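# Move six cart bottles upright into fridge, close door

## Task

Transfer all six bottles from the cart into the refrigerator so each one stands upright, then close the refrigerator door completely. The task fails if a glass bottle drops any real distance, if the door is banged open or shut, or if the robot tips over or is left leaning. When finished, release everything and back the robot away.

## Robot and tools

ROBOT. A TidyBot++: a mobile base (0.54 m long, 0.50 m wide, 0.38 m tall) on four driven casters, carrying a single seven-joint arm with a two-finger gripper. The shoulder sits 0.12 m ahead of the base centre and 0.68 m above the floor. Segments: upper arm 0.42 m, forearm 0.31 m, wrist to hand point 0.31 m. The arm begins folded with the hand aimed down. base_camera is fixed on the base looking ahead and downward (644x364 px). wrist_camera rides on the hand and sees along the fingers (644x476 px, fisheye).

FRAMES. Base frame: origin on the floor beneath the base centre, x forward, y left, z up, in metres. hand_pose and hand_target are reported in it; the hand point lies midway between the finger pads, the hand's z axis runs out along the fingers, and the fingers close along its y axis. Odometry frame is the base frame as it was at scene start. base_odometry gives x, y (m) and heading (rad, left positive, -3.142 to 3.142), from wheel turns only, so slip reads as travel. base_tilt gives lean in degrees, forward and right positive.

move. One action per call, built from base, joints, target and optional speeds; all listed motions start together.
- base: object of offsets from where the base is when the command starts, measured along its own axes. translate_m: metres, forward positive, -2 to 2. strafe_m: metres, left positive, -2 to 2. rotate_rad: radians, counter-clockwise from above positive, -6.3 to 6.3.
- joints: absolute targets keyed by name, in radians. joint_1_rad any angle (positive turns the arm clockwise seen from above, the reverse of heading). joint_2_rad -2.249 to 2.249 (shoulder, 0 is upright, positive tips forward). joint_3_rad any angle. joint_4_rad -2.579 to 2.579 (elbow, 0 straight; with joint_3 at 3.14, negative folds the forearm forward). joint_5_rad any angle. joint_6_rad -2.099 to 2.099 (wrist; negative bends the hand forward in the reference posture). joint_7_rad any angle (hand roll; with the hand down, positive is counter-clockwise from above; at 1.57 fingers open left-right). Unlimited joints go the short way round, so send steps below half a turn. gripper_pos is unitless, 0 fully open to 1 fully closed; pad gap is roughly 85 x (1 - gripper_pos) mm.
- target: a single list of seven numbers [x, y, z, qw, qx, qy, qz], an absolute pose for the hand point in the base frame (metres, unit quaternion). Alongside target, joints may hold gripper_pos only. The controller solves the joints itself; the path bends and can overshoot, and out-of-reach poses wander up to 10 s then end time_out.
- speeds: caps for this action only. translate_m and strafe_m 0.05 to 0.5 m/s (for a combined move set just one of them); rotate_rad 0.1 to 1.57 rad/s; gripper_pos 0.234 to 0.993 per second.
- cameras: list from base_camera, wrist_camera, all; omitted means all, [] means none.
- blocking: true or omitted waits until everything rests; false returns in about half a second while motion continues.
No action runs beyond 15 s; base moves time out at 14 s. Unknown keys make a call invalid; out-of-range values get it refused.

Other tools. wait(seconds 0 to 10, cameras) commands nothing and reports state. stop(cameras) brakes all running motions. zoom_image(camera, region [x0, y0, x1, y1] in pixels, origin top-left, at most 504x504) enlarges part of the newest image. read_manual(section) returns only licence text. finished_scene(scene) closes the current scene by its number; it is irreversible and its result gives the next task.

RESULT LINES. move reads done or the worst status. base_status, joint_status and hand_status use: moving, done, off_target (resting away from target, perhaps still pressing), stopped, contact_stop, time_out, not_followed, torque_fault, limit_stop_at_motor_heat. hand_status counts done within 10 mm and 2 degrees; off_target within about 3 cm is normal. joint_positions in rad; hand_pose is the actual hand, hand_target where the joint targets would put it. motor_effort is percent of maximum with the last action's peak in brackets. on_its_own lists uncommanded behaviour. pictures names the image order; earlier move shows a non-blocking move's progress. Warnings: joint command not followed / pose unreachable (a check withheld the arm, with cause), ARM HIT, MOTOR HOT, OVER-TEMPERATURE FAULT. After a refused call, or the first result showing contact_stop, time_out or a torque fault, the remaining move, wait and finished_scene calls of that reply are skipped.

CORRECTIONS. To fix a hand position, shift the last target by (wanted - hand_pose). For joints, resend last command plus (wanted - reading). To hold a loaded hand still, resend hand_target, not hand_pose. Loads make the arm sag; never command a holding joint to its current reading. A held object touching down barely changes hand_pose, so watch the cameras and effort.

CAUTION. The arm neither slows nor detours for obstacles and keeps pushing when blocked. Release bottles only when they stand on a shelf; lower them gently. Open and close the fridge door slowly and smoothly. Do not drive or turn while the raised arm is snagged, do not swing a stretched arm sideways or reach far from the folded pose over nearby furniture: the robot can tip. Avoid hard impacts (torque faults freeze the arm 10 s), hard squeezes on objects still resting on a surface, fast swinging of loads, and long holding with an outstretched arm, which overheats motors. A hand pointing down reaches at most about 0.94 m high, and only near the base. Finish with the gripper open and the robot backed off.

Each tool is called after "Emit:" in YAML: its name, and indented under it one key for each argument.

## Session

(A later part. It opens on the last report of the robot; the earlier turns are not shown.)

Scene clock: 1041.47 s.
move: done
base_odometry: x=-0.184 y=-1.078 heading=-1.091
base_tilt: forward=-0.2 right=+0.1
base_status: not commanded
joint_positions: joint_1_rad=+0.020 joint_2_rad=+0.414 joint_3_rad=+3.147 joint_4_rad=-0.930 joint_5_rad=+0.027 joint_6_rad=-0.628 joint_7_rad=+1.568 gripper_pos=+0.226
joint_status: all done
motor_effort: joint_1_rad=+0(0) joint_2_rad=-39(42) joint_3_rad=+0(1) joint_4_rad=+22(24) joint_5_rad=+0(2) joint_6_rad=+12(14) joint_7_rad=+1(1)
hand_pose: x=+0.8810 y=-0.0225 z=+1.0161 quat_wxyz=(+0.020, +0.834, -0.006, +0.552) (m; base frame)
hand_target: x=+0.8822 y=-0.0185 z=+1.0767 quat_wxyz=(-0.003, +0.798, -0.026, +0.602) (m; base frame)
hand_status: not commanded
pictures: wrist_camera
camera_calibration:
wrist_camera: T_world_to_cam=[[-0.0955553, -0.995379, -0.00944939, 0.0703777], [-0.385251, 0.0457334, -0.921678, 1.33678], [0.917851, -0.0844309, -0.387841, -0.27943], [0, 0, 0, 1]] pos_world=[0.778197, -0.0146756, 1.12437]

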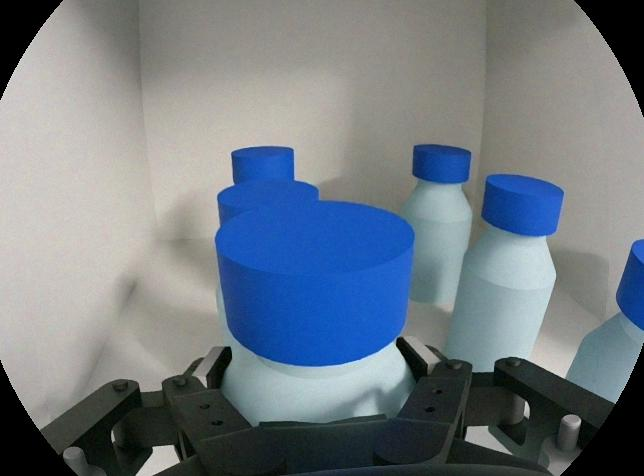

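Emit:
move:
  base: {"translate_m":-0.01}
  speeds: {"translate_m":0.1}
  joints: {"joint_2_rad":0.445,"joint_6_rad":-0.525}
  cameras: []

Emit:
move:
  joints: {"joint_2_rad":0.46,"joint_6_rad":-0.507}
  cameras: ["wrist_camera"]

Emit:
move:
  joints: {"joint_2_rad":0.47,"joint_6_rad":-0.50}
  cameras: []

Emit:
move:
  joints: {"joint_2_rad":0.478,"joint_6_rad":-0.495}
  cameras: []

Scene clock: 1051.70 s.
move: done
base_odometry: x=-0.189 y=-1.069 heading=-1.091
base_tilt: forward=-0.2 right=+0.1
base_status: done
joint_positions: joint_1_rad=+0.020 joint_2_rad=+0.448 joint_3_rad=+3.147 joint_4_rad=-0.930 joint_5_rad=+0.027 joint_6_rad=-0.590 joint_7_rad=+1.568 gripper_pos=+0.226
joint_status: all done
motor_effort: joint_1_rad=+0(1) joint_2_rad=-40(42) joint_3_rad=+0(1) joint_4_rad=+22(23) joint_5_rad=+1(2) joint_6_rad=+13(14) joint_7_rad=+0(1)
hand_pose: x=+0.8966 y=-0.0225 z=+1.0009 quat_wxyz=(+0.020, +0.833, -0.006, +0.553) (m; base frame)
hand_target: x=+0.9042 y=-0.0190 z=+1.0583 quat_wxyz=(-0.003, +0.795, -0.026, +0.606) (m; base frame)
hand_status: not commanded
pictures: none
No camera images: "cameras" was empty.

Scene clock: 1052.30 s.
move: done
base_odometry: x=-0.189 y=-1.069 heading=-1.091
base_tilt: forward=-0.2 right=+0.1
base_status: not commanded
joint_positions: joint_1_rad=+0.020 joint_2_rad=+0.457 joint_3_rad=+3.147 joint_4_rad=-0.930 joint_5_rad=+0.027 joint_6_rad=-0.572 joint_7_rad=+1.568 gripper_pos=+0.226
joint_status: all done
motor_effort: joint_1_rad=+0(1) joint_2_rad=-39(41) joint_3_rad=+0(0) joint_4_rad=+22(23) joint_5_rad=+0(2) joint_6_rad=+12(14) joint_7_rad=+0(1)
hand_pose: x=+0.9016 y=-0.0225 z=+0.9991 quat_wxyz=(+0.020, +0.830, -0.006, +0.557) (m; base frame)
hand_target: x=+0.9113 y=-0.0191 z=+1.0519 quat_wxyz=(-0.003, +0.794, -0.026, +0.607) (m; base frame)
hand_status: not commanded
pictures: wrist_camera
camera_calibration:
wrist_camera: T_world_to_cam=[[-0.0938119, -0.995542, -0.00981048, 0.0709454], [-0.373369, 0.0443146, -0.926624, 1.32324], [0.922927, -0.0832654, -0.375861, -0.321456], [0, 0, 0, 1]] pos_world=[0.797391, -0.0147758, 1.10602]

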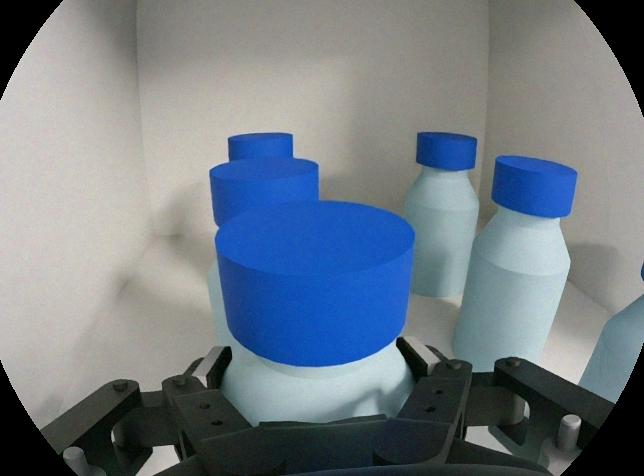

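Scene clock: 1052.80 s.
move: done
base_odometry: x=-0.189 y=-1.069 heading=-1.091
base_tilt: forward=-0.2 right=+0.1
base_status: not commanded
joint_positions: joint_1_rad=+0.020 joint_2_rad=+0.460 joint_3_rad=+3.147 joint_4_rad=-0.930 joint_5_rad=+0.027 joint_6_rad=-0.564 joint_7_rad=+1.568 gripper_pos=+0.226
joint_status: all done
motor_effort: joint_1_rad=+0(1) joint_2_rad=-39(40) joint_3_rad=+0(0) joint_4_rad=+21(22) joint_5_rad=+2(2) joint_6_rad=+12(13) joint_7_rad=+0(1)
hand_pose: x=+0.9036 y=-0.0225 z=+0.9989 quat_wxyz=(+0.020, +0.829, -0.006, +0.559) (m; base frame)
hand_target: x=+0.9155 y=-0.0192 z=+1.0460 quat_wxyz=(-0.003, +0.795, -0.026, +0.606) (m; base frame)
hand_status: not commanded
pictures: none
No camera images: "cameras" was empty.

Scene clock: 1053.30 s.
move: done
base_odometry: x=-0.189 y=-1.069 heading=-1.091
base_tilt: forward=-0.2 right=+0.1
base_status: not commanded
joint_positions: joint_1_rad=+0.020 joint_2_rad=+0.463 joint_3_rad=+3.147 joint_4_rad=-0.930 joint_5_rad=+0.027 joint_6_rad=-0.556 joint_7_rad=+1.568 gripper_pos=+0.226
joint_status: all done
motor_effort: joint_1_rad=+0(0) joint_2_rad=-38(39) joint_3_rad=+0(1) joint_4_rad=+21(21) joint_5_rad=+0(2) joint_6_rad=+11(12) joint_7_rad=+0(1)
hand_pose: x=+0.9054 y=-0.0225 z=+0.9988 quat_wxyz=(+0.020, +0.827, -0.005, +0.561) (m; base frame)
hand_target: x=+0.9188 y=-0.0192 z=+1.0411 quat_wxyz=(-0.002, +0.796, -0.026, +0.605) (m; base frame)
hand_status: not commanded
pictures: none
No camera images: "cameras" was empty.

Emit:
move:
  joints: {"gripper_pos":0.12}
  speeds: {"gripper_pos":0.234}
  cameras: ["wrist_camera"]

Emit:
move:
  base: {"translate_m":-0.40}
  speeds: {"translate_m":0.25}
  cameras: ["wrist_camera"]

Scene clock: 1077.40 s.
move: done
base_odometry: x=-0.189 y=-1.069 heading=-1.091
base_tilt: forward=-0.2 right=+0.1
base_status: not commanded
joint_positions: joint_1_rad=+0.020 joint_2_rad=+0.464 joint_3_rad=+3.147 joint_4_rad=-0.912 joint_5_rad=+0.027 joint_6_rad=-0.533 joint_7_rad=+1.568 gripper_pos=+0.120
joint_status: all done
motor_effort: joint_1_rad=+0(1) joint_2_rad=-34(39) joint_3_rad=+0(1) joint_4_rad=+18(21) joint_5_rad=+1(2) joint_6_rad=+9(12) joint_7_rad=+0(1)
hand_pose: x=+0.9090 y=-0.0223 z=+1.0160 quat_wxyz=(+0.020, +0.816, -0.005, +0.578) (m; base frame)
hand_target: x=+0.9188 y=-0.0192 z=+1.0411 quat_wxyz=(-0.002, +0.796, -0.026, +0.605) (m; base frame)
hand_status: not commanded
pictures: wrist_camera
camera_calibration:
wrist_camera: T_world_to_cam=[[-0.0920285, -0.995672, -0.0129884, 0.0735762], [-0.326032, 0.0424543, -0.944405, 1.31669], [0.940869, -0.0826775, -0.328528, -0.386304], [0, 0, 0, 1]] pos_world=[0.799515, -0.01458, 1.11753]

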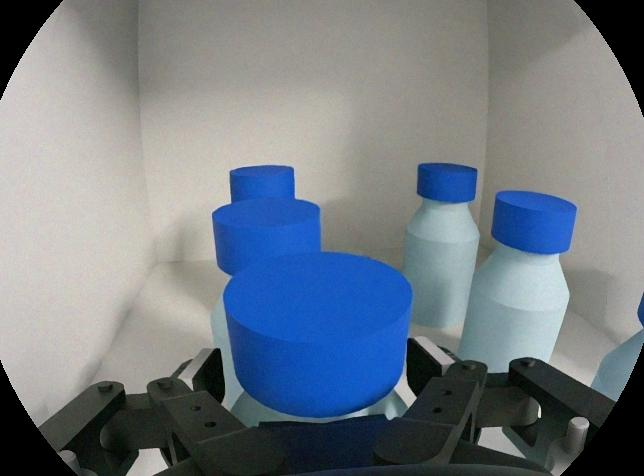

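Scene clock: 1079.83 s.
move: done
base_odometry: x=-0.374 y=-0.714 heading=-1.091
base_tilt: forward=-0.2 right=+0.1
base_status: done
joint_positions: joint_1_rad=+0.021 joint_2_rad=+0.465 joint_3_rad=+3.148 joint_4_rad=-0.912 joint_5_rad=+0.027 joint_6_rad=-0.532 joint_7_rad=+1.568 gripper_pos=+0.120
joint_status: not commanded
motor_effort: joint_1_rad=+0(2) joint_2_rad=-34(40) joint_3_rad=+0(1) joint_4_rad=+18(19) joint_5_rad=+1(2) joint_6_rad=+9(10) joint_7_rad=+0(1)
hand_pose: x=+0.9095 y=-0.0229 z=+1.0155 quat_wxyz=(+0.020, +0.816, -0.005, +0.578) (m; base frame)
hand_target: x=+0.9188 y=-0.0192 z=+1.0411 quat_wxyz=(-0.002, +0.796, -0.026, +0.605) (m; base frame)
hand_status: not commanded
pictures: wrist_camera
camera_calibration:
wrist_camera: T_world_to_cam=[[-0.0928052, -0.995603, -0.0127523, 0.073527], [-0.32604, 0.0424882, -0.944401, 1.31645], [0.94079, -0.0834875, -0.328549, -0.386931], [0, 0, 0, 1]] pos_world=[0.800058, -0.0150337, 1.11707]

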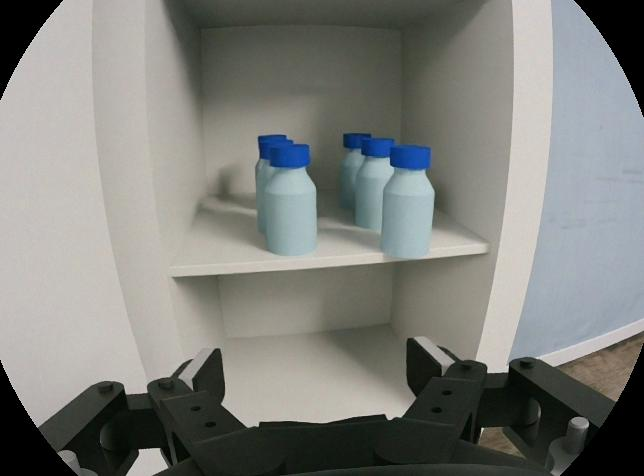

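Emit:
move:
  base: {"strafe_m":-0.165}
  speeds: {"strafe_m":0.2}
  cameras: ["wrist_camera"]

Emit:
move:
  base: {"translate_m":0.2}
  speeds: {"translate_m":0.15}
  cameras: ["wrist_camera"]

Scene clock: 1097.47 s.
move: done
base_odometry: x=-0.520 y=-0.790 heading=-1.091
base_tilt: forward=-0.2 right=+0.1
base_status: done
joint_positions: joint_1_rad=+0.022 joint_2_rad=+0.465 joint_3_rad=+3.148 joint_4_rad=-0.912 joint_5_rad=+0.027 joint_6_rad=-0.532 joint_7_rad=+1.568 gripper_pos=+0.120
joint_status: not commanded
motor_effort: joint_1_rad=-1(3) joint_2_rad=-34(35) joint_3_rad=+0(2) joint_4_rad=+18(18) joint_5_rad=+1(2) joint_6_rad=+9(9) joint_7_rad=+0(1)
hand_pose: x=+0.9095 y=-0.0237 z=+1.0155 quat_wxyz=(+0.021, +0.816, -0.006, +0.578) (m; base frame)
hand_target: x=+0.9188 y=-0.0192 z=+1.0411 quat_wxyz=(-0.002, +0.796, -0.026, +0.605) (m; base frame)
hand_status: not commanded
pictures: wrist_camera
camera_calibration:
wrist_camera: T_world_to_cam=[[-0.0938983, -0.995501, -0.0126734, 0.0736035], [-0.325994, 0.0427716, -0.944404, 1.31644], [0.940697, -0.0845465, -0.328544, -0.386925], [0, 0, 0, 1]] pos_world=[0.800044, -0.0157472, 1.11706]

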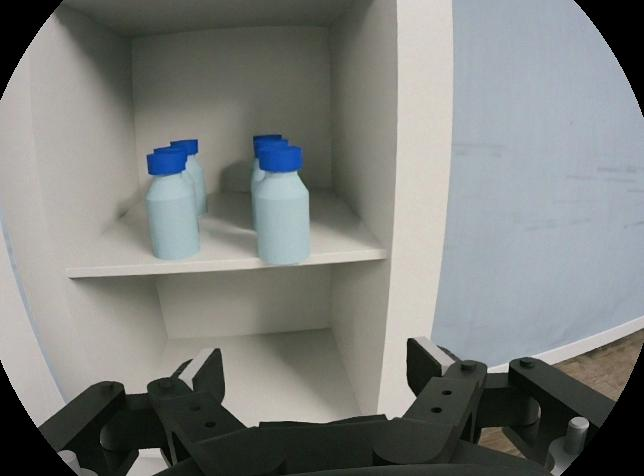

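Scene clock: 1099.43 s.
move: done
base_odometry: x=-0.428 y=-0.968 heading=-1.092
base_tilt: forward=-0.2 right=+0.1
base_status: done
joint_positions: joint_1_rad=+0.022 joint_2_rad=+0.466 joint_3_rad=+3.148 joint_4_rad=-0.911 joint_5_rad=+0.027 joint_6_rad=-0.532 joint_7_rad=+1.568 gripper_pos=+0.120
joint_status: not commanded
motor_effort: joint_1_rad=+0(1) joint_2_rad=-36(38) joint_3_rad=+0(1) joint_4_rad=+18(19) joint_5_rad=+1(2) joint_6_rad=+9(9) joint_7_rad=+0(1)
hand_pose: x=+0.9098 y=-0.0237 z=+1.0152 quat_wxyz=(+0.021, +0.816, -0.006, +0.578) (m; base frame)
hand_target: x=+0.9188 y=-0.0192 z=+1.0411 quat_wxyz=(-0.002, +0.796, -0.026, +0.605) (m; base frame)
hand_status: not commanded
pictures: wrist_camera
camera_calibration:
wrist_camera: T_world_to_cam=[[-0.0938881, -0.995502, -0.0126575, 0.0736019], [-0.326122, 0.0427645, -0.94436, 1.31629], [0.940654, -0.0845363, -0.32867, -0.387204], [0, 0, 0, 1]] pos_world=[0.800405, -0.0157524, 1.11672]

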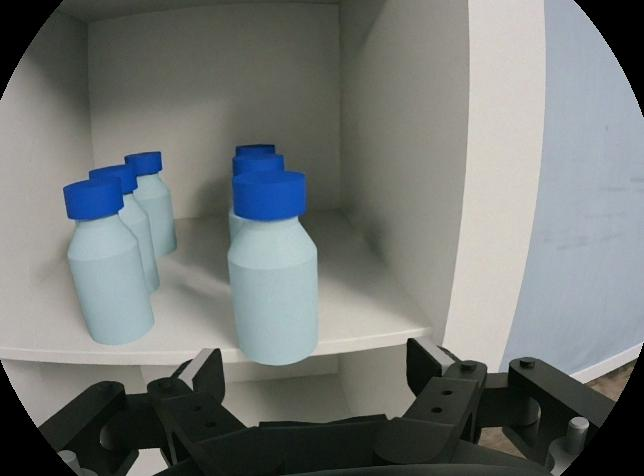

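Emit:
move:
  base: {"translate_m":0.09,"strafe_m":0.022}
  speeds: {"translate_m":0.1}
  cameras: ["wrist_camera"]

Scene clock: 1107.50 s.
move: done
base_odometry: x=-0.367 y=-1.038 heading=-1.092
base_tilt: forward=-0.2 right=+0.1
base_status: done
joint_positions: joint_1_rad=+0.022 joint_2_rad=+0.467 joint_3_rad=+3.148 joint_4_rad=-0.911 joint_5_rad=+0.027 joint_6_rad=-0.531 joint_7_rad=+1.568 gripper_pos=+0.120
joint_status: not commanded
motor_effort: joint_1_rad=+0(2) joint_2_rad=-34(38) joint_3_rad=+0(1) joint_4_rad=+18(19) joint_5_rad=+1(2) joint_6_rad=+9(9) joint_7_rad=+0(1)
hand_pose: x=+0.9103 y=-0.0238 z=+1.0142 quat_wxyz=(+0.021, +0.816, -0.006, +0.577) (m; base frame)
hand_target: x=+0.9188 y=-0.0192 z=+1.0411 quat_wxyz=(-0.002, +0.796, -0.026, +0.605) (m; base frame)
hand_status: not commanded
pictures: wrist_camera
camera_calibration:
wrist_camera: T_world_to_cam=[[-0.0938921, -0.995503, -0.0125779, 0.0735518], [-0.327111, 0.0427793, -0.944017, 1.31607], [0.94031, -0.0845213, -0.329657, -0.386702], [0, 0, 0, 1]] pos_world=[0.801026, -0.015764, 1.11584]

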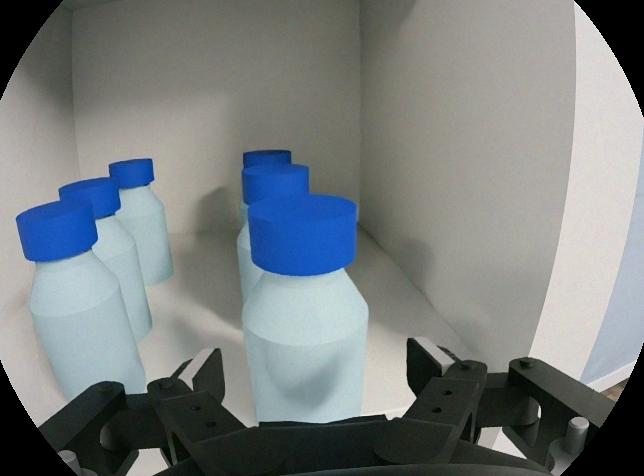

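Emit:
move:
  base: {"translate_m":0.085,"strafe_m":0.004}
  speeds: {"translate_m":0.06}
  cameras: ["wrist_camera"]

Scene clock: 1113.80 s.
move: done
base_odometry: x=-0.324 y=-1.112 heading=-1.092
base_tilt: forward=-0.2 right=+0.1
base_status: done
joint_positions: joint_1_rad=+0.022 joint_2_rad=+0.468 joint_3_rad=+3.148 joint_4_rad=-0.911 joint_5_rad=+0.027 joint_6_rad=-0.531 joint_7_rad=+1.568 gripper_pos=+0.120
joint_status: not commanded
motor_effort: joint_1_rad=+0(2) joint_2_rad=-34(38) joint_3_rad=+0(1) joint_4_rad=+18(19) joint_5_rad=+0(2) joint_6_rad=+9(9) joint_7_rad=+0(1)
hand_pose: x=+0.9105 y=-0.0238 z=+1.0138 quat_wxyz=(+0.021, +0.816, -0.006, +0.577) (m; base frame)
hand_target: x=+0.9188 y=-0.0192 z=+1.0411 quat_wxyz=(-0.002, +0.796, -0.026, +0.605) (m; base frame)
hand_status: not commanded
pictures: wrist_camera
camera_calibration:
wrist_camera: T_world_to_cam=[[-0.0939206, -0.995501, -0.0125383, 0.0735298], [-0.327441, 0.042781, -0.943902, 1.31601], [0.940192, -0.0845463, -0.329986, -0.386523], [0, 0, 0, 1]] pos_world=[0.801227, -0.0157801, 1.11556]

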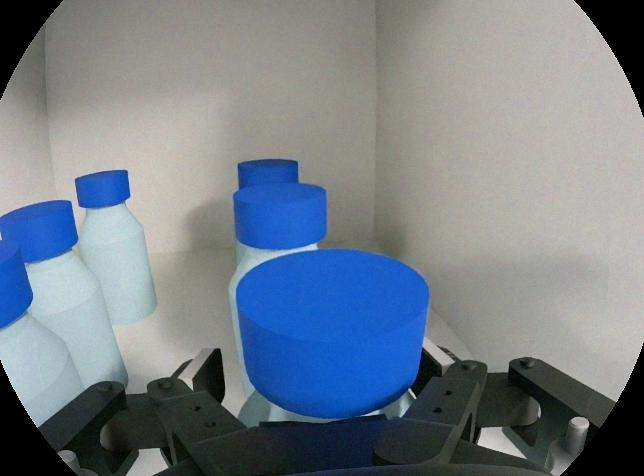

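Emit:
move:
  base: {"strafe_m":-0.004}
  cameras: []

Emit:
move:
  joints: {"gripper_pos":0.27}
  speeds: {"gripper_pos":0.234}
  cameras: ["wrist_camera"]

Scene clock: 1118.60 s.
move: done
base_odometry: x=-0.328 y=-1.114 heading=-1.091
base_tilt: forward=-0.2 right=+0.1
base_status: done
joint_positions: joint_1_rad=+0.022 joint_2_rad=+0.468 joint_3_rad=+3.148 joint_4_rad=-0.911 joint_5_rad=+0.027 joint_6_rad=-0.531 joint_7_rad=+1.568 gripper_pos=+0.120
joint_status: not commanded
motor_effort: joint_1_rad=+0(5) joint_2_rad=-34(36) joint_3_rad=+0(3) joint_4_rad=+18(18) joint_5_rad=+1(2) joint_6_rad=+8(9) joint_7_rad=+0(1)
hand_pose: x=+0.9105 y=-0.0240 z=+1.0138 quat_wxyz=(+0.021, +0.816, -0.006, +0.577) (m; base frame)
hand_target: x=+0.9188 y=-0.0192 z=+1.0411 quat_wxyz=(-0.002, +0.796, -0.026, +0.605) (m; base frame)
hand_status: not commanded
pictures: none
No camera images: "cameras" was empty.

Scene clock: 1119.57 s.
move: done
base_odometry: x=-0.328 y=-1.114 heading=-1.091
base_tilt: forward=-0.2 right=+0.1
base_status: not commanded
joint_positions: joint_1_rad=+0.022 joint_2_rad=+0.468 joint_3_rad=+3.149 joint_4_rad=-0.909 joint_5_rad=+0.027 joint_6_rad=-0.529 joint_7_rad=+1.568 gripper_pos=+0.271
joint_status: all done
motor_effort: joint_1_rad=-1(1) joint_2_rad=-34(36) joint_3_rad=+0(1) joint_4_rad=+17(18) joint_5_rad=+1(2) joint_6_rad=+8(9) joint_7_rad=+0(1)
hand_pose: x=+0.9108 y=-0.0240 z=+1.0154 quat_wxyz=(+0.021, +0.815, -0.006, +0.579) (m; base frame)
hand_target: x=+0.9188 y=-0.0192 z=+1.0411 quat_wxyz=(-0.002, +0.796, -0.026, +0.605) (m; base frame)
hand_status: not commanded
pictures: wrist_camera
camera_calibration:
wrist_camera: T_world_to_cam=[[-0.0942008, -0.995474, -0.0125892, 0.0736449], [-0.323922, 0.0426049, -0.945124, 1.31563], [0.941382, -0.0849535, -0.326469, -0.390954], [0, 0, 0, 1]] pos_world=[0.801137, -0.0159537, 1.11673]

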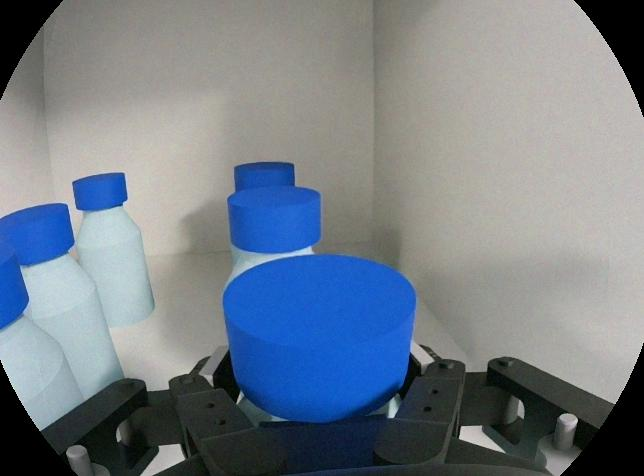

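Emit:
move:
  joints: {"gripper_pos":0.12}
  speeds: {"gripper_pos":0.234}
  cameras: []

Emit:
move:
  joints: {"joint_2_rad":0.51,"joint_6_rad":-0.505}
  cameras: ["wrist_camera"]

Scene clock: 1127.23 s.
move: done
base_odometry: x=-0.328 y=-1.114 heading=-1.091
base_tilt: forward=-0.2 right=+0.1
base_status: not commanded
joint_positions: joint_1_rad=+0.022 joint_2_rad=+0.468 joint_3_rad=+3.149 joint_4_rad=-0.909 joint_5_rad=+0.027 joint_6_rad=-0.529 joint_7_rad=+1.568 gripper_pos=+0.120
joint_status: all done
motor_effort: joint_1_rad=+0(1) joint_2_rad=-35(35) joint_3_rad=+0(1) joint_4_rad=+18(18) joint_5_rad=+1(2) joint_6_rad=+9(9) joint_7_rad=+1(1)
hand_pose: x=+0.9108 y=-0.0240 z=+1.0154 quat_wxyz=(+0.021, +0.815, -0.006, +0.579) (m; base frame)
hand_target: x=+0.9188 y=-0.0192 z=+1.0411 quat_wxyz=(-0.002, +0.796, -0.026, +0.605) (m; base frame)
hand_status: not commanded
pictures: none
No camera images: "cameras" was empty.

Scene clock: 1127.93 s.
move: done
base_odometry: x=-0.328 y=-1.114 heading=-1.091
base_tilt: forward=-0.2 right=+0.1
base_status: not commanded
joint_positions: joint_1_rad=+0.022 joint_2_rad=+0.480 joint_3_rad=+3.149 joint_4_rad=-0.909 joint_5_rad=+0.027 joint_6_rad=-0.529 joint_7_rad=+1.568 gripper_pos=+0.120
joint_status: all done
motor_effort: joint_1_rad=+0(0) joint_2_rad=-35(37) joint_3_rad=+0(1) joint_4_rad=+18(18) joint_5_rad=+0(2) joint_6_rad=+9(10) joint_7_rad=+0(1)
hand_pose: x=+0.9150 y=-0.0241 z=+1.0054 quat_wxyz=(+0.021, +0.819, -0.006, +0.574) (m; base frame)
hand_target: x=+0.9290 y=-0.0195 z=+1.0124 quat_wxyz=(-0.002, +0.809, -0.026, +0.588) (m; base frame)
hand_status: not commanded
pictures: wrist_camera
camera_calibration:
wrist_camera: T_world_to_cam=[[-0.0943542, -0.99547, -0.0116689, 0.073037], [-0.335864, 0.0428641, -0.940935, 1.31419], [0.937173, -0.0848619, -0.338387, -0.382352], [0, 0, 0, 1]] pos_world=[0.806612, -0.0160726, 1.10804]

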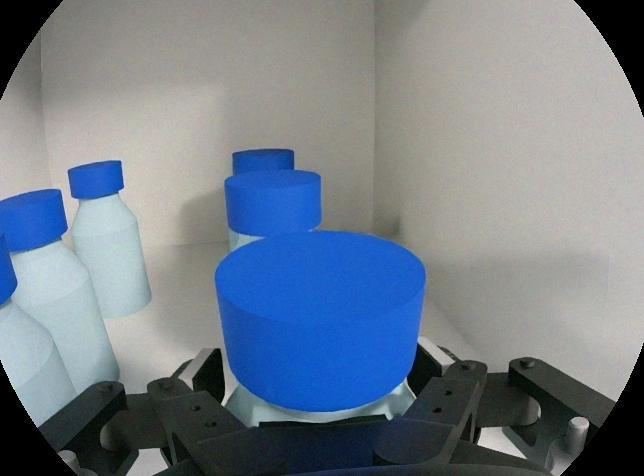

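Emit:
move:
  joints: {"joint_2_rad":0.535}
  cameras: []

Emit:
move:
  joints: {"gripper_pos":0.275}
  speeds: {"gripper_pos":0.234}
  cameras: ["wrist_camera"]

Scene clock: 1132.53 s.
move: done
base_odometry: x=-0.328 y=-1.114 heading=-1.091
base_tilt: forward=-0.2 right=+0.1
base_status: not commanded
joint_positions: joint_1_rad=+0.022 joint_2_rad=+0.490 joint_3_rad=+3.149 joint_4_rad=-0.908 joint_5_rad=+0.027 joint_6_rad=-0.529 joint_7_rad=+1.568 gripper_pos=+0.120
joint_status: all done
motor_effort: joint_1_rad=+0(1) joint_2_rad=-33(35) joint_3_rad=+0(0) joint_4_rad=+17(18) joint_5_rad=+2(2) joint_6_rad=+9(9) joint_7_rad=+0(1)
hand_pose: x=+0.9181 y=-0.0242 z=+0.9985 quat_wxyz=(+0.021, +0.821, -0.006, +0.570) (m; base frame)
hand_target: x=+0.9370 y=-0.0196 z=+0.9920 quat_wxyz=(-0.002, +0.816, -0.027, +0.578) (m; base frame)
hand_status: not commanded
pictures: none
No camera images: "cameras" was empty.

Scene clock: 1133.50 s.
move: off_target
base_odometry: x=-0.328 y=-1.114 heading=-1.091
base_tilt: forward=-0.2 right=+0.1
base_status: not commanded
joint_positions: joint_1_rad=+0.022 joint_2_rad=+0.490 joint_3_rad=+3.149 joint_4_rad=-0.908 joint_5_rad=+0.027 joint_6_rad=-0.529 joint_7_rad=+1.568 gripper_pos=+0.228
joint_status: gripper_pos off_target (ended at +0.228, target +0.275)
motor_effort: joint_1_rad=+0(1) joint_2_rad=-33(34) joint_3_rad=+0(1) joint_4_rad=+17(17) joint_5_rad=+1(2) joint_6_rad=+8(9) joint_7_rad=+1(1)
hand_pose: x=+0.9181 y=-0.0242 z=+0.9986 quat_wxyz=(+0.021, +0.821, -0.006, +0.570) (m; base frame)
hand_target: x=+0.9370 y=-0.0196 z=+0.9920 quat_wxyz=(-0.002, +0.816, -0.027, +0.578) (m; base frame)
hand_status: not commanded
pictures: wrist_camera
camera_calibration:
wrist_camera: T_world_to_cam=[[-0.0944383, -0.995469, -0.0110776, 0.0726777], [-0.343372, 0.0430155, -0.938214, 1.31312], [0.93444, -0.0847996, -0.345878, -0.37759], [0, 0, 0, 1]] pos_world=[0.810588, -0.0161558, 1.1022]

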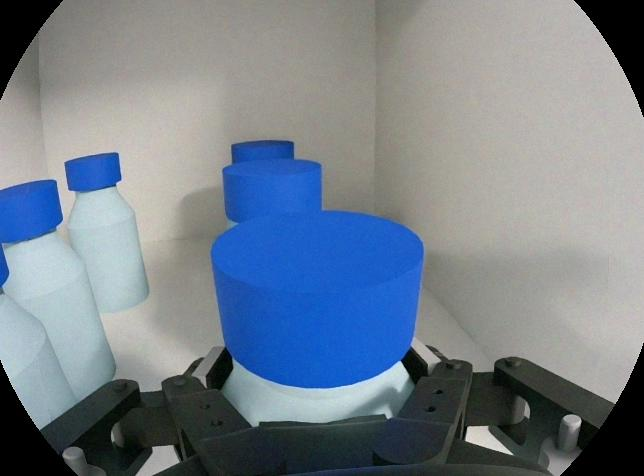

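Held. Lift.

Emit:
move:
  joints: {"joint_2_rad":0.47}
  cameras: ["wrist_camera"]

Scene clock: 1140.30 s.
move: done
base_odometry: x=-0.328 y=-1.114 heading=-1.091
base_tilt: forward=-0.2 right=+0.1
base_status: not commanded
joint_positions: joint_1_rad=+0.022 joint_2_rad=+0.489 joint_3_rad=+3.149 joint_4_rad=-0.908 joint_5_rad=+0.027 joint_6_rad=-0.529 joint_7_rad=+1.568 gripper_pos=+0.228
joint_status: all done
motor_effort: joint_1_rad=+0(0) joint_2_rad=-36(38) joint_3_rad=+0(1) joint_4_rad=+19(20) joint_5_rad=+2(2) joint_6_rad=+11(11) joint_7_rad=+1(1)
hand_pose: x=+0.9179 y=-0.0242 z=+0.9992 quat_wxyz=(+0.021, +0.821, -0.006, +0.571) (m; base frame)
hand_target: x=+0.9151 y=-0.0192 z=+1.0445 quat_wxyz=(-0.002, +0.797, -0.026, +0.604) (m; base frame)
hand_status: not commanded
pictures: wrist_camera
camera_calibration:
wrist_camera: T_world_to_cam=[[-0.0944311, -0.995469, -0.0111246, 0.0727089], [-0.342765, 0.0430023, -0.938436, 1.3132], [0.934663, -0.0848045, -0.345273, -0.37803], [0, 0, 0, 1]] pos_world=[0.810316, -0.0161498, 1.10264]

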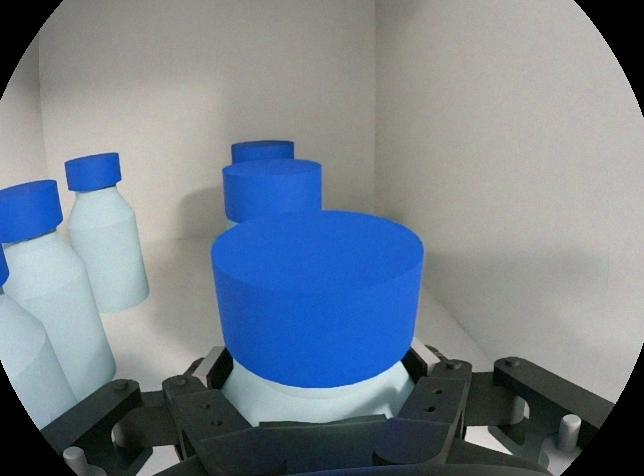

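Emit:
move:
  joints: {"joint_2_rad":0.425}
  cameras: ["wrist_camera"]

Scene clock: 1142.57 s.
move: done
base_odometry: x=-0.328 y=-1.114 heading=-1.091
base_tilt: forward=-0.2 right=+0.1
base_status: not commanded
joint_positions: joint_1_rad=+0.022 joint_2_rad=+0.485 joint_3_rad=+3.149 joint_4_rad=-0.908 joint_5_rad=+0.027 joint_6_rad=-0.529 joint_7_rad=+1.568 gripper_pos=+0.228
joint_status: all done
motor_effort: joint_1_rad=+0(0) joint_2_rad=-40(43) joint_3_rad=+0(0) joint_4_rad=+22(22) joint_5_rad=+1(3) joint_6_rad=+13(13) joint_7_rad=+0(1)
hand_pose: x=+0.9167 y=-0.0241 z=+1.0023 quat_wxyz=(+0.021, +0.820, -0.006, +0.572) (m; base frame)
hand_target: x=+0.8980 y=-0.0188 z=+1.0800 quat_wxyz=(-0.003, +0.783, -0.026, +0.622) (m; base frame)
hand_status: not commanded
pictures: wrist_camera
camera_calibration:
wrist_camera: T_world_to_cam=[[-0.0943864, -0.99547, -0.0114133, 0.0729004], [-0.33904, 0.0429214, -0.939792, 1.31368], [0.936025, -0.0848341, -0.341556, -0.380726], [0, 0, 0, 1]] pos_world=[0.808642, -0.0161135, 1.10538]

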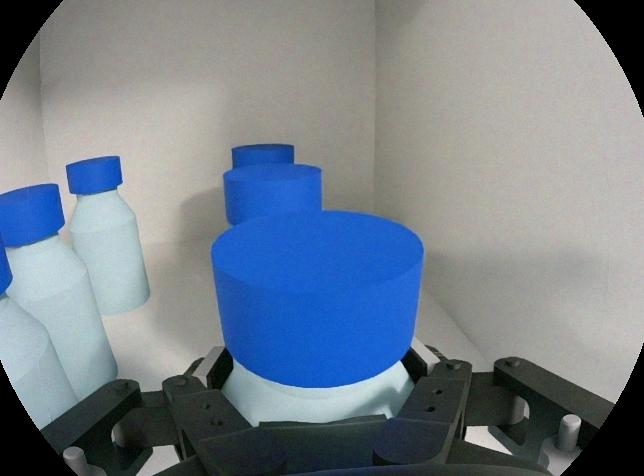

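Emit:
move:
  joints: {"joint_2_rad":0.39}
  cameras: []

Emit:
move:
  base: {"translate_m":0.045}
  speeds: {"translate_m":0.06}
  cameras: ["wrist_camera"]

Scene clock: 1146.60 s.
move: done
base_odometry: x=-0.328 y=-1.114 heading=-1.091
base_tilt: forward=-0.2 right=+0.1
base_status: not commanded
joint_positions: joint_1_rad=+0.022 joint_2_rad=+0.439 joint_3_rad=+3.149 joint_4_rad=-0.908 joint_5_rad=+0.027 joint_6_rad=-0.529 joint_7_rad=+1.568 gripper_pos=+0.228
joint_status: all done
motor_effort: joint_1_rad=+0(1) joint_2_rad=-39(44) joint_3_rad=+1(1) joint_4_rad=+22(23) joint_5_rad=+1(2) joint_6_rad=+13(13) joint_7_rad=+0(1)
hand_pose: x=+0.9009 y=-0.0238 z=+1.0390 quat_wxyz=(+0.021, +0.806, -0.006, +0.591) (m; base frame)
hand_target: x=+0.8836 y=-0.0185 z=+1.1070 quat_wxyz=(-0.003, +0.772, -0.025, +0.635) (m; base frame)
hand_status: not commanded
pictures: none
No camera images: "cameras" was empty.

Scene clock: 1147.83 s.
move: done
base_odometry: x=-0.307 y=-1.154 heading=-1.092
base_tilt: forward=-0.2 right=+0.1
base_status: done
joint_positions: joint_1_rad=+0.022 joint_2_rad=+0.434 joint_3_rad=+3.149 joint_4_rad=-0.908 joint_5_rad=+0.027 joint_6_rad=-0.529 joint_7_rad=+1.568 gripper_pos=+0.228
joint_status: not commanded
motor_effort: joint_1_rad=+0(2) joint_2_rad=-39(43) joint_3_rad=+0(1) joint_4_rad=+22(23) joint_5_rad=+2(2) joint_6_rad=+13(14) joint_7_rad=+0(1)
hand_pose: x=+0.8993 y=-0.0238 z=+1.0425 quat_wxyz=(+0.021, +0.805, -0.006, +0.593) (m; base frame)
hand_target: x=+0.8836 y=-0.0185 z=+1.1070 quat_wxyz=(-0.003, +0.772, -0.025, +0.635) (m; base frame)
hand_status: not commanded
pictures: wrist_camera
camera_calibration:
wrist_camera: T_world_to_cam=[[-0.0937113, -0.995485, -0.0151012, 0.0753345], [-0.290768, 0.0418722, -0.955877, 1.31891], [0.952193, -0.0851855, -0.293379, -0.415497], [0, 0, 0, 1]] pos_world=[0.786189, -0.0156255, 1.13995]

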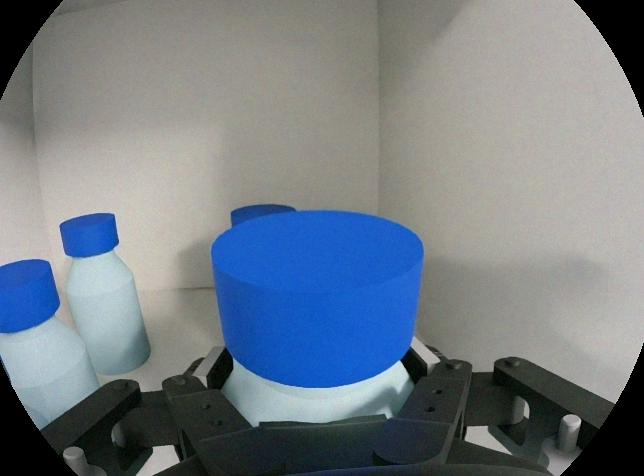

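Emit:
move:
  joints: {"joint_2_rad":0.46}
  cameras: []

Emit:
move:
  joints: {"joint_2_rad":0.485}
  cameras: []

Emit:
move:
  joints: {"joint_2_rad":0.50}
  cameras: ["wrist_camera"]

Scene clock: 1155.10 s.
move: done
base_odometry: x=-0.307 y=-1.154 heading=-1.092
base_tilt: forward=-0.2 right=+0.1
base_status: not commanded
joint_positions: joint_1_rad=+0.022 joint_2_rad=+0.466 joint_3_rad=+3.149 joint_4_rad=-0.908 joint_5_rad=+0.027 joint_6_rad=-0.529 joint_7_rad=+1.568 gripper_pos=+0.228
joint_status: all done
motor_effort: joint_1_rad=+0(1) joint_2_rad=-40(43) joint_3_rad=+0(1) joint_4_rad=+22(23) joint_5_rad=+2(2) joint_6_rad=+12(13) joint_7_rad=+0(1)
hand_pose: x=+0.9102 y=-0.0240 z=+1.0181 quat_wxyz=(+0.021, +0.814, -0.006, +0.580) (m; base frame)
hand_target: x=+0.9114 y=-0.0191 z=+1.0525 quat_wxyz=(-0.003, +0.794, -0.026, +0.608) (m; base frame)
hand_status: not commanded
pictures: none
No camera images: "cameras" was empty.

Scene clock: 1155.87 s.
move: done
base_odometry: x=-0.307 y=-1.154 heading=-1.092
base_tilt: forward=-0.2 right=+0.1
base_status: not commanded
joint_positions: joint_1_rad=+0.022 joint_2_rad=+0.484 joint_3_rad=+3.149 joint_4_rad=-0.908 joint_5_rad=+0.027 joint_6_rad=-0.529 joint_7_rad=+1.568 gripper_pos=+0.228
joint_status: all done
motor_effort: joint_1_rad=+0(0) joint_2_rad=-41(42) joint_3_rad=+0(0) joint_4_rad=+22(23) joint_5_rad=+1(2) joint_6_rad=+13(13) joint_7_rad=+0(1)
hand_pose: x=+0.9163 y=-0.0241 z=+1.0033 quat_wxyz=(+0.021, +0.819, -0.006, +0.573) (m; base frame)
hand_target: x=+0.9205 y=-0.0193 z=+1.0325 quat_wxyz=(-0.002, +0.801, -0.026, +0.598) (m; base frame)
hand_status: not commanded
pictures: none
No camera images: "cameras" was empty.

Scene clock: 1156.40 s.
move: done
base_odometry: x=-0.307 y=-1.154 heading=-1.092
base_tilt: forward=-0.2 right=+0.1
base_status: not commanded
joint_positions: joint_1_rad=+0.022 joint_2_rad=+0.489 joint_3_rad=+3.149 joint_4_rad=-0.908 joint_5_rad=+0.027 joint_6_rad=-0.529 joint_7_rad=+1.568 gripper_pos=+0.228
joint_status: all done
motor_effort: joint_1_rad=+0(1) joint_2_rad=-38(41) joint_3_rad=+0(1) joint_4_rad=+20(22) joint_5_rad=+2(2) joint_6_rad=+11(13) joint_7_rad=+1(1)
hand_pose: x=+0.9179 y=-0.0242 z=+0.9992 quat_wxyz=(+0.021, +0.821, -0.006, +0.571) (m; base frame)
hand_target: x=+0.9256 y=-0.0194 z=+1.0205 quat_wxyz=(-0.002, +0.806, -0.026, +0.592) (m; base frame)
hand_status: not commanded
pictures: wrist_camera
camera_calibration:
wrist_camera: T_world_to_cam=[[-0.0944236, -0.99547, -0.011136, 0.0727167], [-0.342594, 0.0429948, -0.938499, 1.31317], [0.934726, -0.0848014, -0.345102, -0.378259], [0, 0, 0, 1]] pos_world=[0.810317, -0.0161489, 1.10268]

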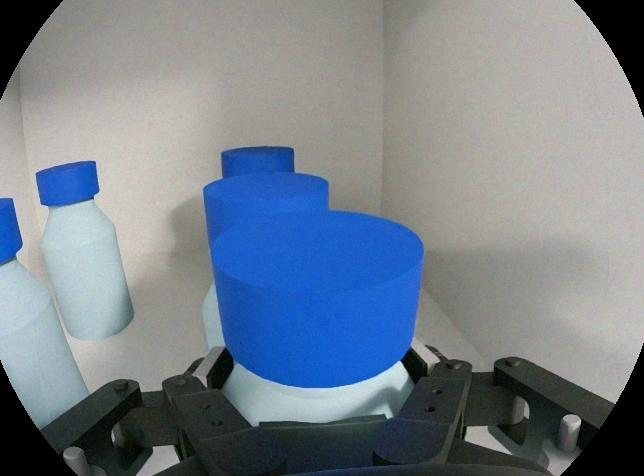

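Emit:
move:
  joints: {"joint_2_rad":0.515}
  cameras: []

Emit:
move:
  joints: {"gripper_pos":0.12}
  speeds: {"gripper_pos":0.234}
  cameras: ["wrist_camera"]

Emit:
move:
  base: {"translate_m":-0.42}
  speeds: {"translate_m":0.25}
  cameras: ["wrist_camera"]

Emit:
zoom_image:
  camera: "wrist_camera"
  region: [30, 120, 430, 300]

Scene clock: 1163.10 s.
move: done
base_odometry: x=-0.307 y=-1.154 heading=-1.092
base_tilt: forward=-0.2 right=+0.1
base_status: not commanded
joint_positions: joint_1_rad=+0.022 joint_2_rad=+0.490 joint_3_rad=+3.149 joint_4_rad=-0.908 joint_5_rad=+0.027 joint_6_rad=-0.529 joint_7_rad=+1.568 gripper_pos=+0.228
joint_status: all done
motor_effort: joint_1_rad=+0(0) joint_2_rad=-35(39) joint_3_rad=+1(1) joint_4_rad=+18(20) joint_5_rad=+1(2) joint_6_rad=+9(11) joint_7_rad=+0(2)
hand_pose: x=+0.9181 y=-0.0242 z=+0.9989 quat_wxyz=(+0.021, +0.821, -0.006, +0.571) (m; base frame)
hand_target: x=+0.9306 y=-0.0195 z=+1.0083 quat_wxyz=(-0.002, +0.810, -0.026, +0.586) (m; base frame)
hand_status: not commanded
pictures: none
No camera images: "cameras" was empty.

Scene clock: 1164.07 s.
move: done
base_odometry: x=-0.307 y=-1.154 heading=-1.092
base_tilt: forward=-0.2 right=+0.1
base_status: not commanded
joint_positions: joint_1_rad=+0.022 joint_2_rad=+0.490 joint_3_rad=+3.149 joint_4_rad=-0.908 joint_5_rad=+0.027 joint_6_rad=-0.529 joint_7_rad=+1.568 gripper_pos=+0.120
joint_status: all done
motor_effort: joint_1_rad=+0(1) joint_2_rad=-36(37) joint_3_rad=+0(0) joint_4_rad=+18(19) joint_5_rad=+1(2) joint_6_rad=+9(9) joint_7_rad=+0(1)
hand_pose: x=+0.9182 y=-0.0242 z=+0.9988 quat_wxyz=(+0.021, +0.821, -0.006, +0.571) (m; base frame)
hand_target: x=+0.9306 y=-0.0195 z=+1.0083 quat_wxyz=(-0.002, +0.810, -0.026, +0.586) (m; base frame)
hand_status: not commanded
pictures: wrist_camera
camera_calibration:
wrist_camera: T_world_to_cam=[[-0.0944289, -0.99547, -0.0110964, 0.0726943], [-0.343091, 0.0430044, -0.938317, 1.31309], [0.934544, -0.0847972, -0.345597, -0.377973], [0, 0, 0, 1]] pos_world=[0.810605, -0.0161548, 1.10228]

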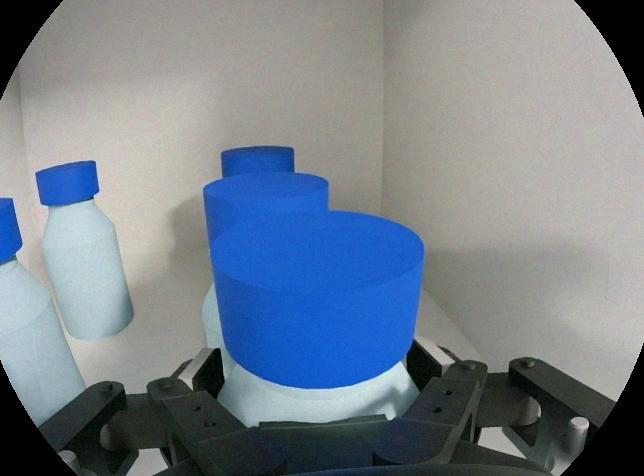

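Scene clock: 1166.60 s.
move: done
base_odometry: x=-0.501 y=-0.781 heading=-1.091
base_tilt: forward=-0.2 right=+0.1
base_status: done
joint_positions: joint_1_rad=+0.021 joint_2_rad=+0.499 joint_3_rad=+3.148 joint_4_rad=-0.908 joint_5_rad=+0.027 joint_6_rad=-0.529 joint_7_rad=+1.568 gripper_pos=+0.120
joint_status: not commanded
motor_effort: joint_1_rad=+0(3) joint_2_rad=-35(40) joint_3_rad=+0(2) joint_4_rad=+18(19) joint_5_rad=+1(2) joint_6_rad=+9(9) joint_7_rad=+0(1)
hand_pose: x=+0.9210 y=-0.0237 z=+0.9918 quat_wxyz=(+0.021, +0.823, -0.006, +0.567) (m; base frame)
hand_target: x=+0.9306 y=-0.0195 z=+1.0083 quat_wxyz=(-0.002, +0.810, -0.026, +0.586) (m; base frame)
hand_status: not commanded
pictures: wrist_camera
camera_calibration:
wrist_camera: T_world_to_cam=[[-0.0938376, -0.995532, -0.0105343, 0.0722437], [-0.351239, 0.0430042, -0.935298, 1.31199], [0.931572, -0.084066, -0.353705, -0.372151], [0, 0, 0, 1]] pos_world=[0.814287, -0.0157855, 1.09623]

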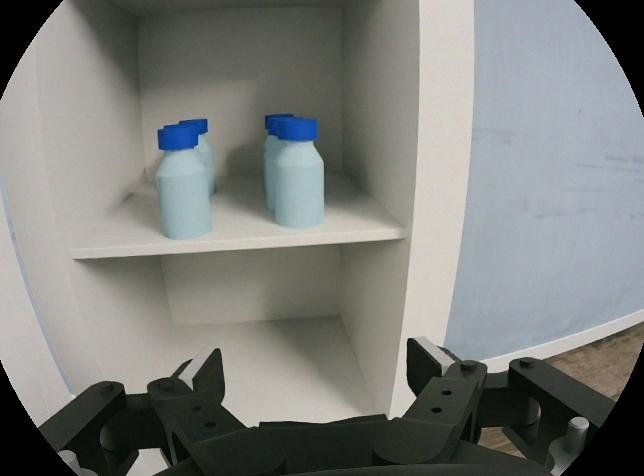

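Scaled by 1.260.

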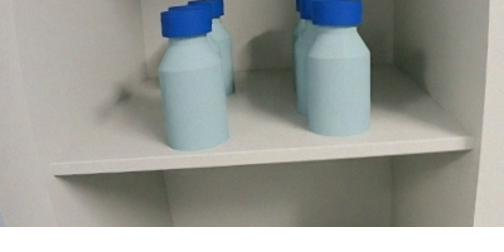

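Emit:
move:
  joints: {"joint_1_rad":0.01,"joint_2_rad":0.5,"joint_3_rad":3.14,"joint_4_rad":-2.14,"joint_5_rad":0,"joint_6_rad":0.69,"joint_7_rad":1.57,"gripper_pos":1.0}
  cameras: ["base_camera","wrist_camera"]

Emit:
move:
  base: {"translate_m":-0.19,"strafe_m":0.35}
  cameras: ["base_camera","wrist_camera"]

Emit:
move:
  base: {"rotate_rad":-0.79}
  cameras: ["base_camera","wrist_camera"]

Scene clock: 1195.27 s.
move: done
base_odometry: x=-0.501 y=-0.781 heading=-1.091
base_tilt: forward=-0.2 right=+0.1
base_status: not commanded
joint_positions: joint_1_rad=+0.021 joint_2_rad=+0.499 joint_3_rad=+3.148 joint_4_rad=-2.111 joint_5_rad=+0.027 joint_6_rad=+0.645 joint_7_rad=+1.568 gripper_pos=+1.000
joint_status: all done
motor_effort: joint_1_rad=+0(2) joint_2_rad=-28(36) joint_3_rad=+0(1) joint_4_rad=+11(18) joint_5_rad=+1(2) joint_6_rad=+9(10) joint_7_rad=+1(1)
hand_pose: x=+0.7669 y=-0.0111 z=+0.6604 quat_wxyz=(+0.007, +0.832, +0.002, +0.555) (m; base frame)
hand_target: x=+0.7610 y=-0.0042 z=+0.6602 quat_wxyz=(+0.002, +0.828, -0.004, +0.561) (m; base frame)
hand_status: not commanded
pictures: base_camera, wrist_camera
camera_calibration:
wrist_camera: T_world_to_cam=[[-0.0670389, -0.997514, -0.0217291, 0.0536181], [-0.380737, 0.0457058, -0.923553, 0.962301], [0.92225, -0.0536409, -0.382855, -0.317996], [0, 0, 0, 1]] pos_world=[0.663251, -0.00755556, 0.768155]

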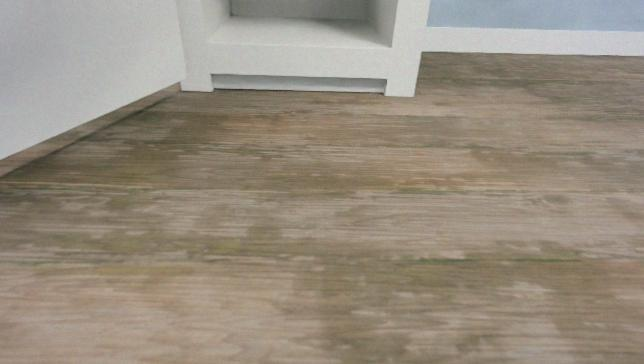

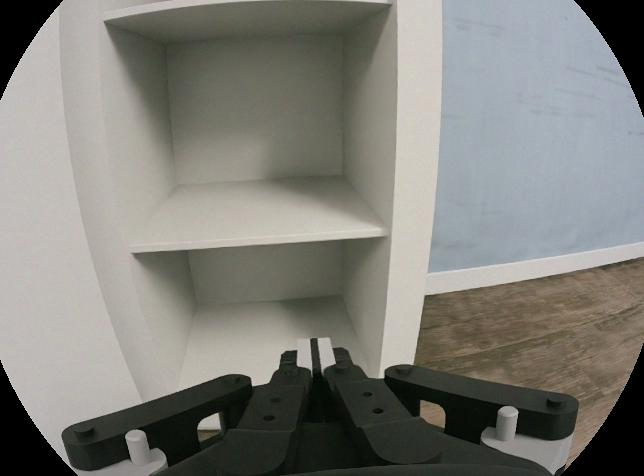

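Scene clock: 1197.23 s.
move: done
base_odometry: x=-0.278 y=-0.451 heading=-1.091
base_tilt: forward=-0.2 right=+0.1
base_status: done
joint_positions: joint_1_rad=+0.011 joint_2_rad=+0.499 joint_3_rad=+3.143 joint_4_rad=-2.115 joint_5_rad=+0.027 joint_6_rad=+0.649 joint_7_rad=+1.568 gripper_pos=+1.000
joint_status: not commanded
motor_effort: joint_1_rad=+0(3) joint_2_rad=-29(30) joint_3_rad=+0(2) joint_4_rad=+11(12) joint_5_rad=+1(2) joint_6_rad=+8(9) joint_7_rad=+1(1)
hand_pose: x=+0.7658 y=-0.0018 z=+0.6600 quat_wxyz=(+0.002, +0.832, +0.007, +0.555) (m; base frame)
hand_target: x=+0.7610 y=-0.0042 z=+0.6602 quat_wxyz=(+0.002, +0.828, -0.004, +0.561) (m; base frame)
hand_status: not commanded
pictures: base_camera, wrist_camera
camera_calibration:
wrist_camera: T_world_to_cam=[[-0.0528083, -0.998311, -0.0242008, 0.0535333], [-0.380886, 0.0425387, -0.923643, 0.961223], [0.923113, -0.0395582, -0.382489, -0.317626], [0, 0, 0, 1]] pos_world=[0.662148, -0.0000110337, 0.767634]

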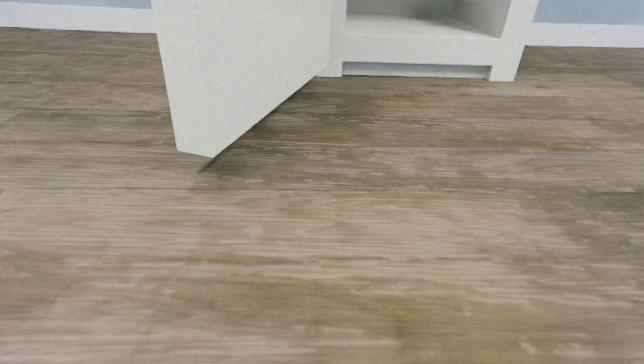

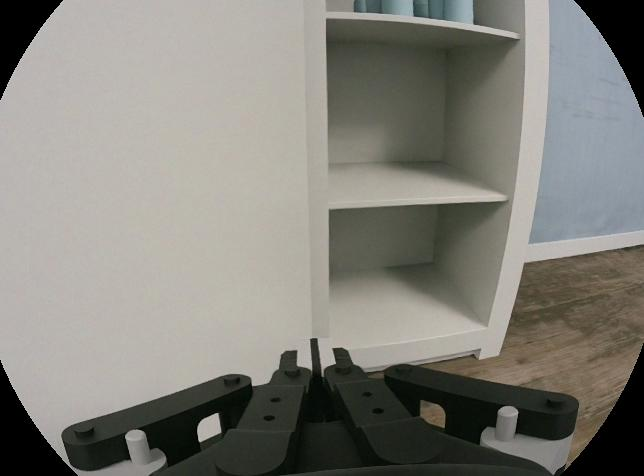

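Scene clock: 1198.93 s.
move: done
base_odometry: x=-0.278 y=-0.451 heading=-1.880
base_tilt: forward=-0.2 right=+0.1
base_status: done
joint_positions: joint_1_rad=+0.020 joint_2_rad=+0.499 joint_3_rad=+3.147 joint_4_rad=-2.116 joint_5_rad=+0.027 joint_6_rad=+0.649 joint_7_rad=+1.568 gripper_pos=+1.000
joint_status: not commanded
motor_effort: joint_1_rad=+0(4) joint_2_rad=-28(31) joint_3_rad=+0(3) joint_4_rad=+11(11) joint_5_rad=+1(2) joint_6_rad=+10(10) joint_7_rad=+0(1)
hand_pose: x=+0.7658 y=-0.0092 z=+0.6600 quat_wxyz=(+0.006, +0.832, +0.003, +0.555) (m; base frame)
hand_target: x=+0.7610 y=-0.0042 z=+0.6602 quat_wxyz=(+0.002, +0.828, -0.004, +0.561) (m; base frame)
hand_status: not commanded
pictures: base_camera, wrist_camera
camera_calibration:
wrist_camera: T_world_to_cam=[[-0.0640751, -0.99769, -0.022548, 0.0537455], [-0.38016, 0.0452934, -0.923811, 0.961159], [0.922699, -0.0506214, -0.382184, -0.317882], [0, 0, 0, 1]] pos_world=[0.662147, -0.00600446, 0.767651]

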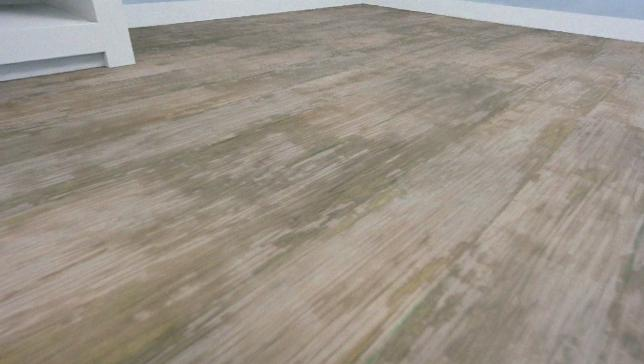

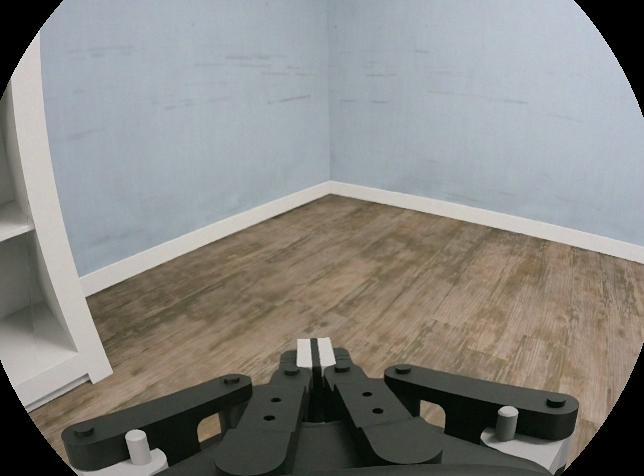

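Emit:
move:
  base: {"translate_m":-0.544,"strafe_m":0.637}
  speeds: {"translate_m":0.35}
  cameras: ["base_camera","wrist_camera"]

Scene clock: 1213.60 s.
move: done
base_odometry: x=+0.494 y=-0.126 heading=-1.881
base_tilt: forward=-0.2 right=+0.1
base_status: done
joint_positions: joint_1_rad=+0.017 joint_2_rad=+0.499 joint_3_rad=+3.147 joint_4_rad=-2.117 joint_5_rad=+0.027 joint_6_rad=+0.650 joint_7_rad=+1.568 gripper_pos=+1.000
joint_status: not commanded
motor_effort: joint_1_rad=+0(3) joint_2_rad=-28(32) joint_3_rad=+1(1) joint_4_rad=+12(12) joint_5_rad=+0(2) joint_6_rad=+9(9) joint_7_rad=+0(1)
hand_pose: x=+0.7656 y=-0.0077 z=+0.6599 quat_wxyz=(+0.005, +0.832, +0.004, +0.555) (m; base frame)
hand_target: x=+0.7610 y=-0.0042 z=+0.6602 quat_wxyz=(+0.002, +0.828, -0.004, +0.561) (m; base frame)
hand_status: not commanded
pictures: base_camera, wrist_camera
camera_calibration:
wrist_camera: T_world_to_cam=[[-0.0617455, -0.997834, -0.022702, 0.0535539], [-0.380227, 0.0445464, -0.92382, 0.960901], [0.92283, -0.0484098, -0.382154, -0.317698], [0, 0, 0, 1]] pos_world=[0.661848, -0.00474644, 0.767505]

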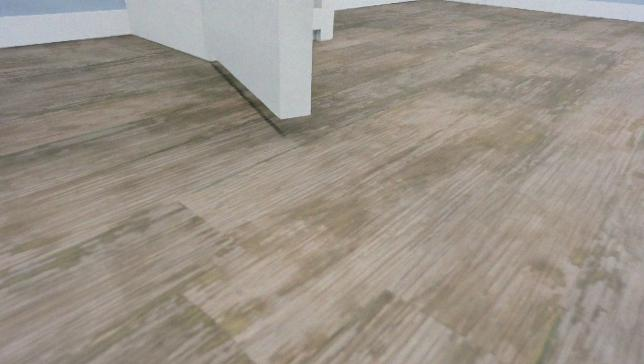

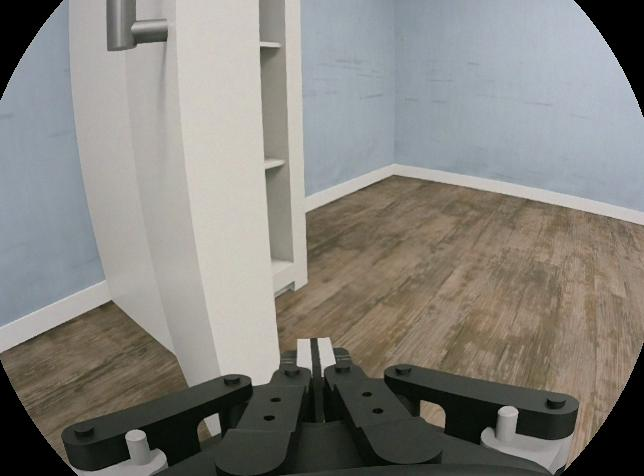

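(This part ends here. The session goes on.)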